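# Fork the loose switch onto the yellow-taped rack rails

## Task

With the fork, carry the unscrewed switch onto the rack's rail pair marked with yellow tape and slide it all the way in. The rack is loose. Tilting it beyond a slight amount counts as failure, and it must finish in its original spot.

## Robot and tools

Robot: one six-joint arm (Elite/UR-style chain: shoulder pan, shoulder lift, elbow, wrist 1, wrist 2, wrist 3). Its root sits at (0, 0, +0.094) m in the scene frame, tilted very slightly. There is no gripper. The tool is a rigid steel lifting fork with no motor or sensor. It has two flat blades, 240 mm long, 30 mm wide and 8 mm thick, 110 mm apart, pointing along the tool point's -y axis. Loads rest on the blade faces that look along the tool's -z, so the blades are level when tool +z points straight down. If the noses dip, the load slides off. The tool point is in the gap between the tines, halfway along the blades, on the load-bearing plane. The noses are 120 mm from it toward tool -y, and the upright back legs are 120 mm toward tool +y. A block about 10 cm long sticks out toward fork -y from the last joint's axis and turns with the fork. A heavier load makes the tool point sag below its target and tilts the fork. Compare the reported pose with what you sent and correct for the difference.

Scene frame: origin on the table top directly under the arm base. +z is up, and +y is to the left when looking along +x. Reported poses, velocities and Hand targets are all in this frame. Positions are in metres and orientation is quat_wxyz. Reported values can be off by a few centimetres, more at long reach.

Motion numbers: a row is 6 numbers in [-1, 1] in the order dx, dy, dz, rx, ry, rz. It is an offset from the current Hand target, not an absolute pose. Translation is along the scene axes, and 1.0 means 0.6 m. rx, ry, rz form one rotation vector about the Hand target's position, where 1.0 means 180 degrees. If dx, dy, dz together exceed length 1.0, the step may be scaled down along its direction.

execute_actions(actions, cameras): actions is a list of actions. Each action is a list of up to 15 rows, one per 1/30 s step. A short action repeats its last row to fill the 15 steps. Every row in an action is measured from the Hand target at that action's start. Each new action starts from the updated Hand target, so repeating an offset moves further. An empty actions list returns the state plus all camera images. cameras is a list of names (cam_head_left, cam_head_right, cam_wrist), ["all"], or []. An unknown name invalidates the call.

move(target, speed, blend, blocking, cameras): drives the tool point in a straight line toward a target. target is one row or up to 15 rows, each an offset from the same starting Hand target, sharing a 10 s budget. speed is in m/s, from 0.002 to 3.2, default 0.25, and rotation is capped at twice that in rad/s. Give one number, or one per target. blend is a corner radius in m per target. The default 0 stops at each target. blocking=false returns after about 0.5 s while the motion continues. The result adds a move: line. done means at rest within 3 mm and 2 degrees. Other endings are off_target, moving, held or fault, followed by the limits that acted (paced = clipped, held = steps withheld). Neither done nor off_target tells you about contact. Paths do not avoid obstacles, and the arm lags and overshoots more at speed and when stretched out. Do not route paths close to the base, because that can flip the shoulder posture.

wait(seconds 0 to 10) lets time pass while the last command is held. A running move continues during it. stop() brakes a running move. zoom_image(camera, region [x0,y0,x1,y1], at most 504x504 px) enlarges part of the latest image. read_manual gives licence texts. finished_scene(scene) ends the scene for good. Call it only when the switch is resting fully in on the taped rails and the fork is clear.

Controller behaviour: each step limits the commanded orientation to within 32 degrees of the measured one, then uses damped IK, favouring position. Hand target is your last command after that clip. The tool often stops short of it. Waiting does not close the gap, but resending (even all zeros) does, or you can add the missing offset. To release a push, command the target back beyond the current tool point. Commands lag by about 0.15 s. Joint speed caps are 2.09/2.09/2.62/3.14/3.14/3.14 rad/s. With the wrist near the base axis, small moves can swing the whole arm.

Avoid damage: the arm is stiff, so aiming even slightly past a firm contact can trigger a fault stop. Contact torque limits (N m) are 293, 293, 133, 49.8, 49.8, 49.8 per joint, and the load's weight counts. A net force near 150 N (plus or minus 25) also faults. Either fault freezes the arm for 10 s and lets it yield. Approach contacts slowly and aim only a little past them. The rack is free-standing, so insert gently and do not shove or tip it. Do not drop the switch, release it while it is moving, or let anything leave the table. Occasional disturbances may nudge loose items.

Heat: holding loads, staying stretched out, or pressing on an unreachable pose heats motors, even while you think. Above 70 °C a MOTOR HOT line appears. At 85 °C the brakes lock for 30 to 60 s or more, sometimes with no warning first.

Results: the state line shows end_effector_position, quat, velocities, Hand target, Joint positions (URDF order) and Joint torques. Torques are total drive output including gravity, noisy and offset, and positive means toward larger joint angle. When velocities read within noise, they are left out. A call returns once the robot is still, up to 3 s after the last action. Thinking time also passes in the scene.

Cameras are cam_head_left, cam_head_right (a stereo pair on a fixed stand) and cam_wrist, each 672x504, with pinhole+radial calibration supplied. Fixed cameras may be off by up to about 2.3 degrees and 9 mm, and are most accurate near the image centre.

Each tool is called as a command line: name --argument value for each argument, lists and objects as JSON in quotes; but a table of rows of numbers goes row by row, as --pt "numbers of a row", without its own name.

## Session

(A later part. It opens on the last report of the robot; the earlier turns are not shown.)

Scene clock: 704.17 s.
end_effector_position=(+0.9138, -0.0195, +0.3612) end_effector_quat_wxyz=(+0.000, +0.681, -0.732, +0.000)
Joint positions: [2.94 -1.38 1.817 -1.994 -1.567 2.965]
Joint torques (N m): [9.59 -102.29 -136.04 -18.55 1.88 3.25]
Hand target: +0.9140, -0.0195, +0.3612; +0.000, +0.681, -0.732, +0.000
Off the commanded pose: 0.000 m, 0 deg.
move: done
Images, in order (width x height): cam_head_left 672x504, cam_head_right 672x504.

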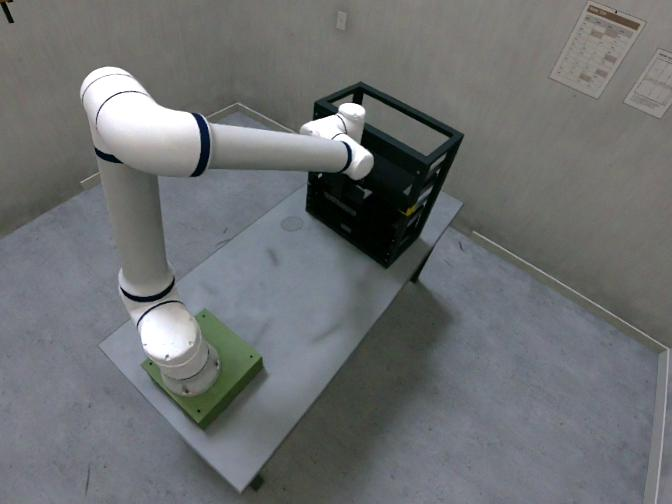

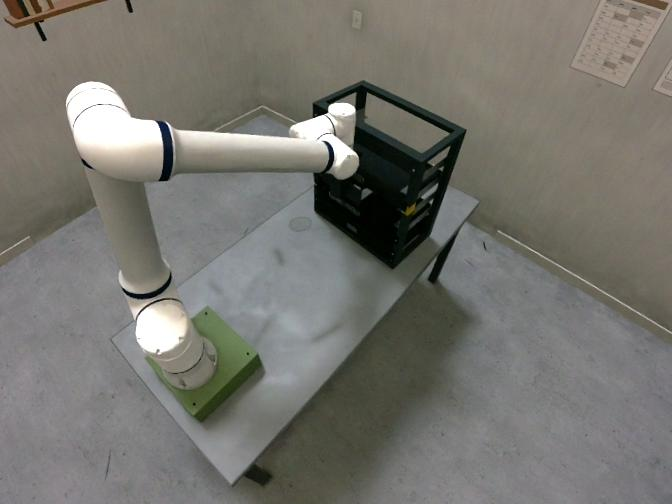

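move --target '[0.0083, -0.0006, 0, 0, 0, 0]' --speed 0.03 --cameras '["cam_head_left", "cam_head_right"]'

zoom_image --camera "cam_head_right" --region '[380, 150, 450, 220]'

zoom_image --camera "cam_head_left" --region '[380, 150, 450, 220]'

Scene clock: 709.67 s.
end_effector_position=(+0.9188, -0.0198, +0.3612) end_effector_quat_wxyz=(+0.000, +0.681, -0.732, +0.000)
Joint positions: [2.941 -1.372 1.808 -1.992 -1.567 2.967]
Joint torques (N m): [9.51 -103.75 -145.28 -21.38 3 3.24]
Hand target: +0.9190, -0.0198, +0.3612; +0.000, +0.681, -0.732, +0.000
Off the commanded pose: 0.000 m, 0 deg.
move: done
Images, in order (width x height): cam_head_left 672x504, cam_head_right 672x504.

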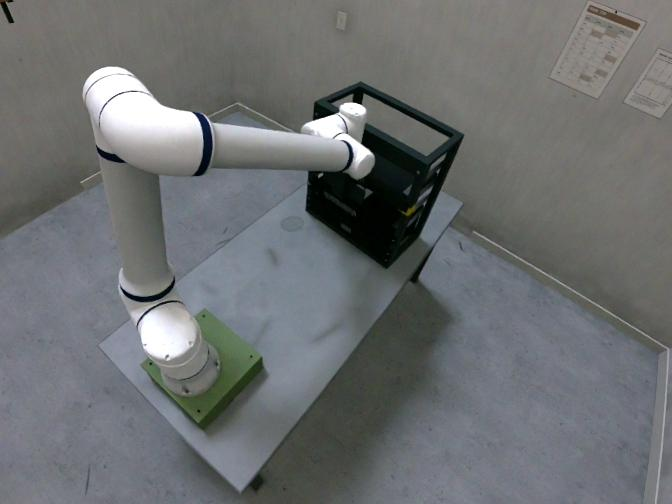

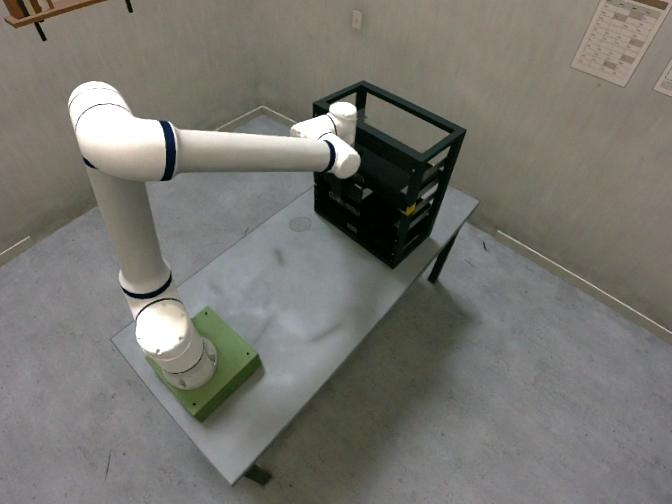

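Scaled by 7.200.

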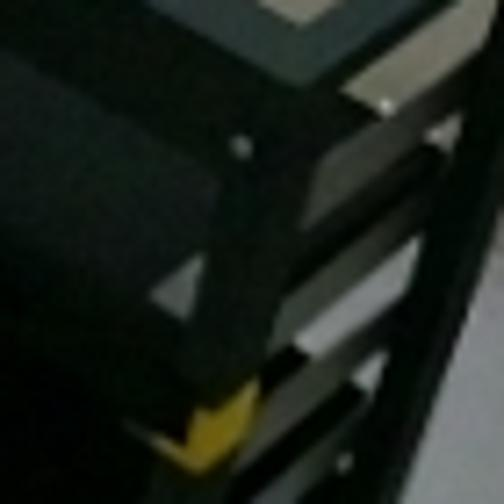

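Scaled by 7.200.

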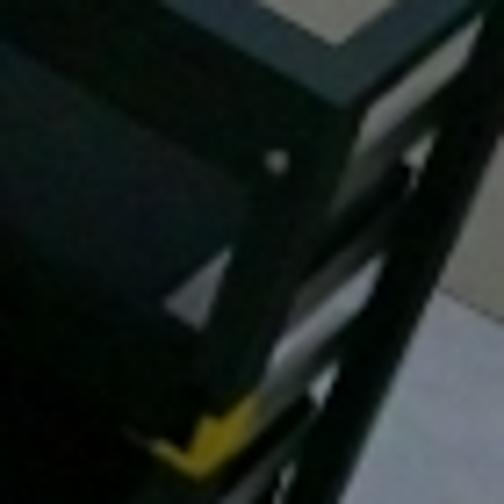

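move --target '[0, 0, -0.0233, 0, 0, 0]' --speed 0.02

move --target '[0, 0, -0.02, 0, 0, 0]' --speed 0.04 --cameras '["cam_head_left", "cam_head_right"]'

zoom_image --camera "cam_head_right" --region '[380, 150, 450, 220]'

zoom_image --camera "cam_head_left" --region '[300, 90, 460, 250]'

Scene clock: 715.70 s.
end_effector_position=(+0.9190, -0.0198, +0.3475) end_effector_quat_wxyz=(+0.000, +0.681, -0.732, +0.000)
Joint positions: [2.941 -1.362 1.822 -2.016 -1.567 2.967]
Joint torques (N m): [9.16 -67.27 -69.98 -10.27 -2.22 1.72]
Hand target: +0.9190, -0.0198, +0.3472; +0.000, +0.681, -0.732, +0.000
Off the commanded pose: 0.000 m, 0 deg.
move: done

Scene clock: 716.53 s.
end_effector_position=(+0.9190, -0.0198, +0.3354) end_effector_quat_wxyz=(+0.000, +0.681, -0.732, +0.000) end_effector_velocity=(+0.001, +0.000, +0.000) end_effector_angular_velocity=(+0.000, -0.003, +0.000)
Joint positions: [2.941 -1.353 1.835 -2.038 -1.567 2.967]
Joint velocities: [0 0.001 0.001 -0.005 0 0]
Joint torques (N m): [8.95 -67.48 -68.7 -10.26 -1.97 2.7]
Hand target: +0.9190, -0.0198, +0.3352; +0.000, +0.681, -0.732, +0.000
Off the commanded pose: 0.000 m, 0 deg.
move: done
Images, in order (width x height): cam_head_left 672x504, cam_head_right 672x504.

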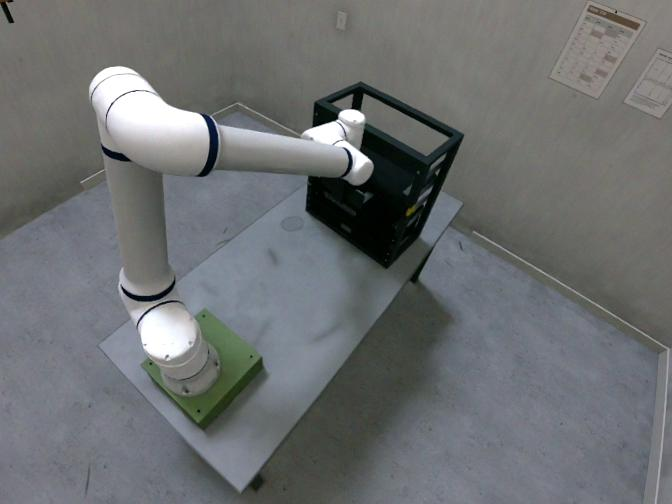

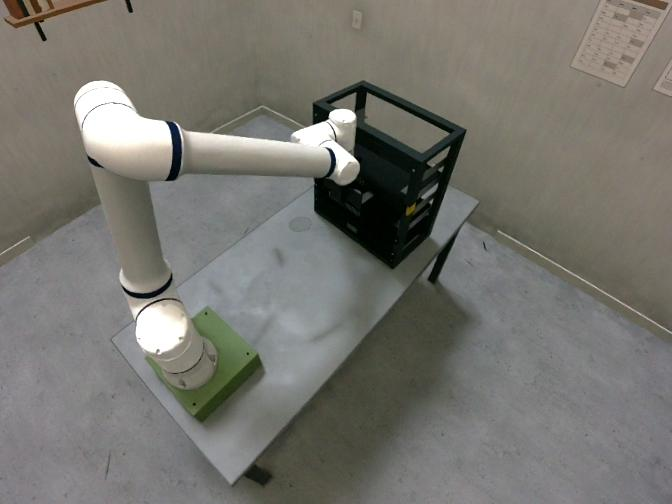

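Scaled by 7.200.

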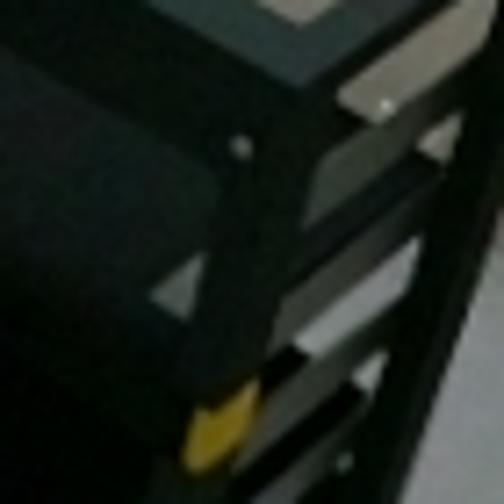

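Scaled by 3.150.

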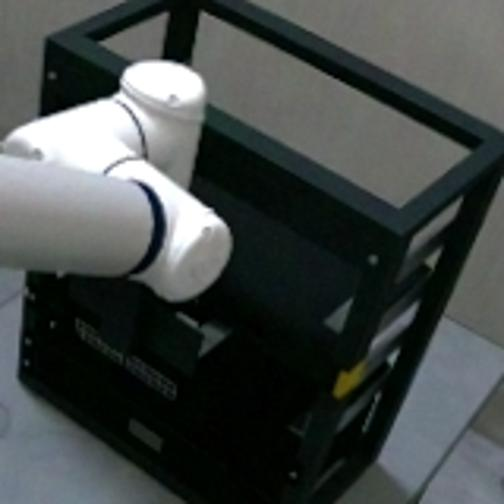

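move --target '[-0.5154, 0.0374, 0, 0, 0, 0]' --speed 0.3 --cameras '["cam_head_left", "cam_head_right"]'

zoom_image --camera "cam_head_right" --region '[300, 100, 420, 220]'

zoom_image --camera "cam_head_left" --region '[300, 100, 420, 220]'

Scene clock: 728.30 s.
end_effector_position=(+0.6099, +0.0026, +0.3352) end_effector_quat_wxyz=(+0.000, +0.681, -0.732, +0.000)
Joint positions: [2.82 -1.906 2.341 -1.991 -1.569 2.846]
Joint torques (N m): [-22.63 -37.58 -71.61 -5.04 2.11 -2.05]
Hand target: +0.6097, +0.0026, +0.3352; +0.000, +0.681, -0.732, +0.000
Off the commanded pose: 0.000 m, 0 deg.
move: done
Images, in order (width x height): cam_head_left 672x504, cam_head_right 672x504.

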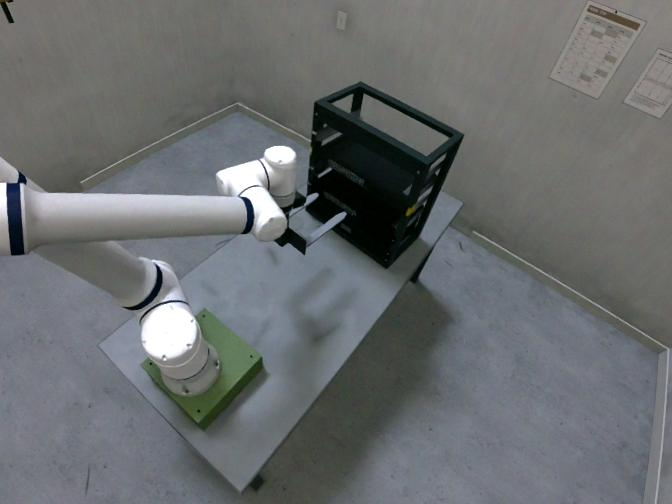

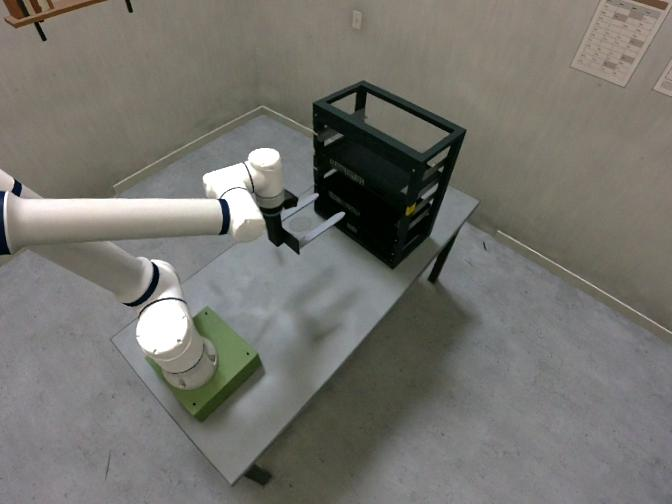

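Scaled by 4.200.

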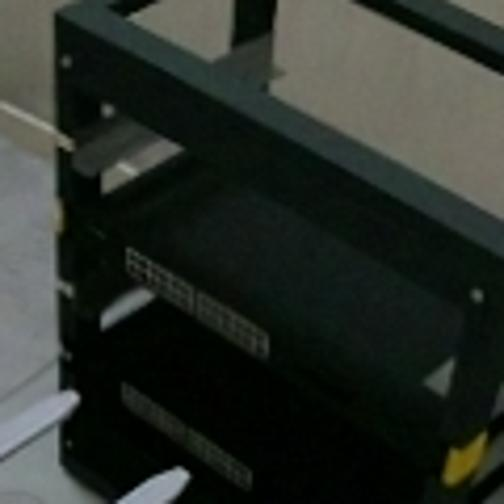

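Scaled by 4.200.

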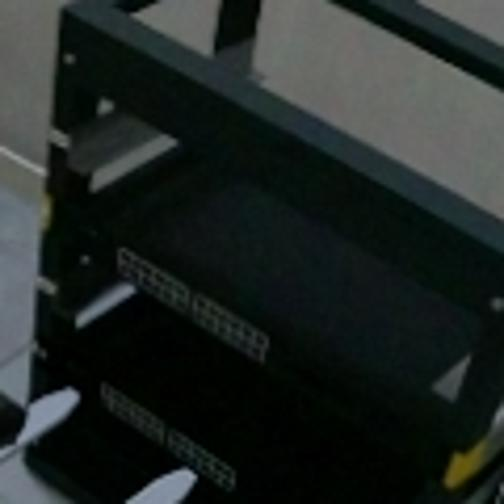

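finished_scene --scene 1

The scene is finished: the task was done.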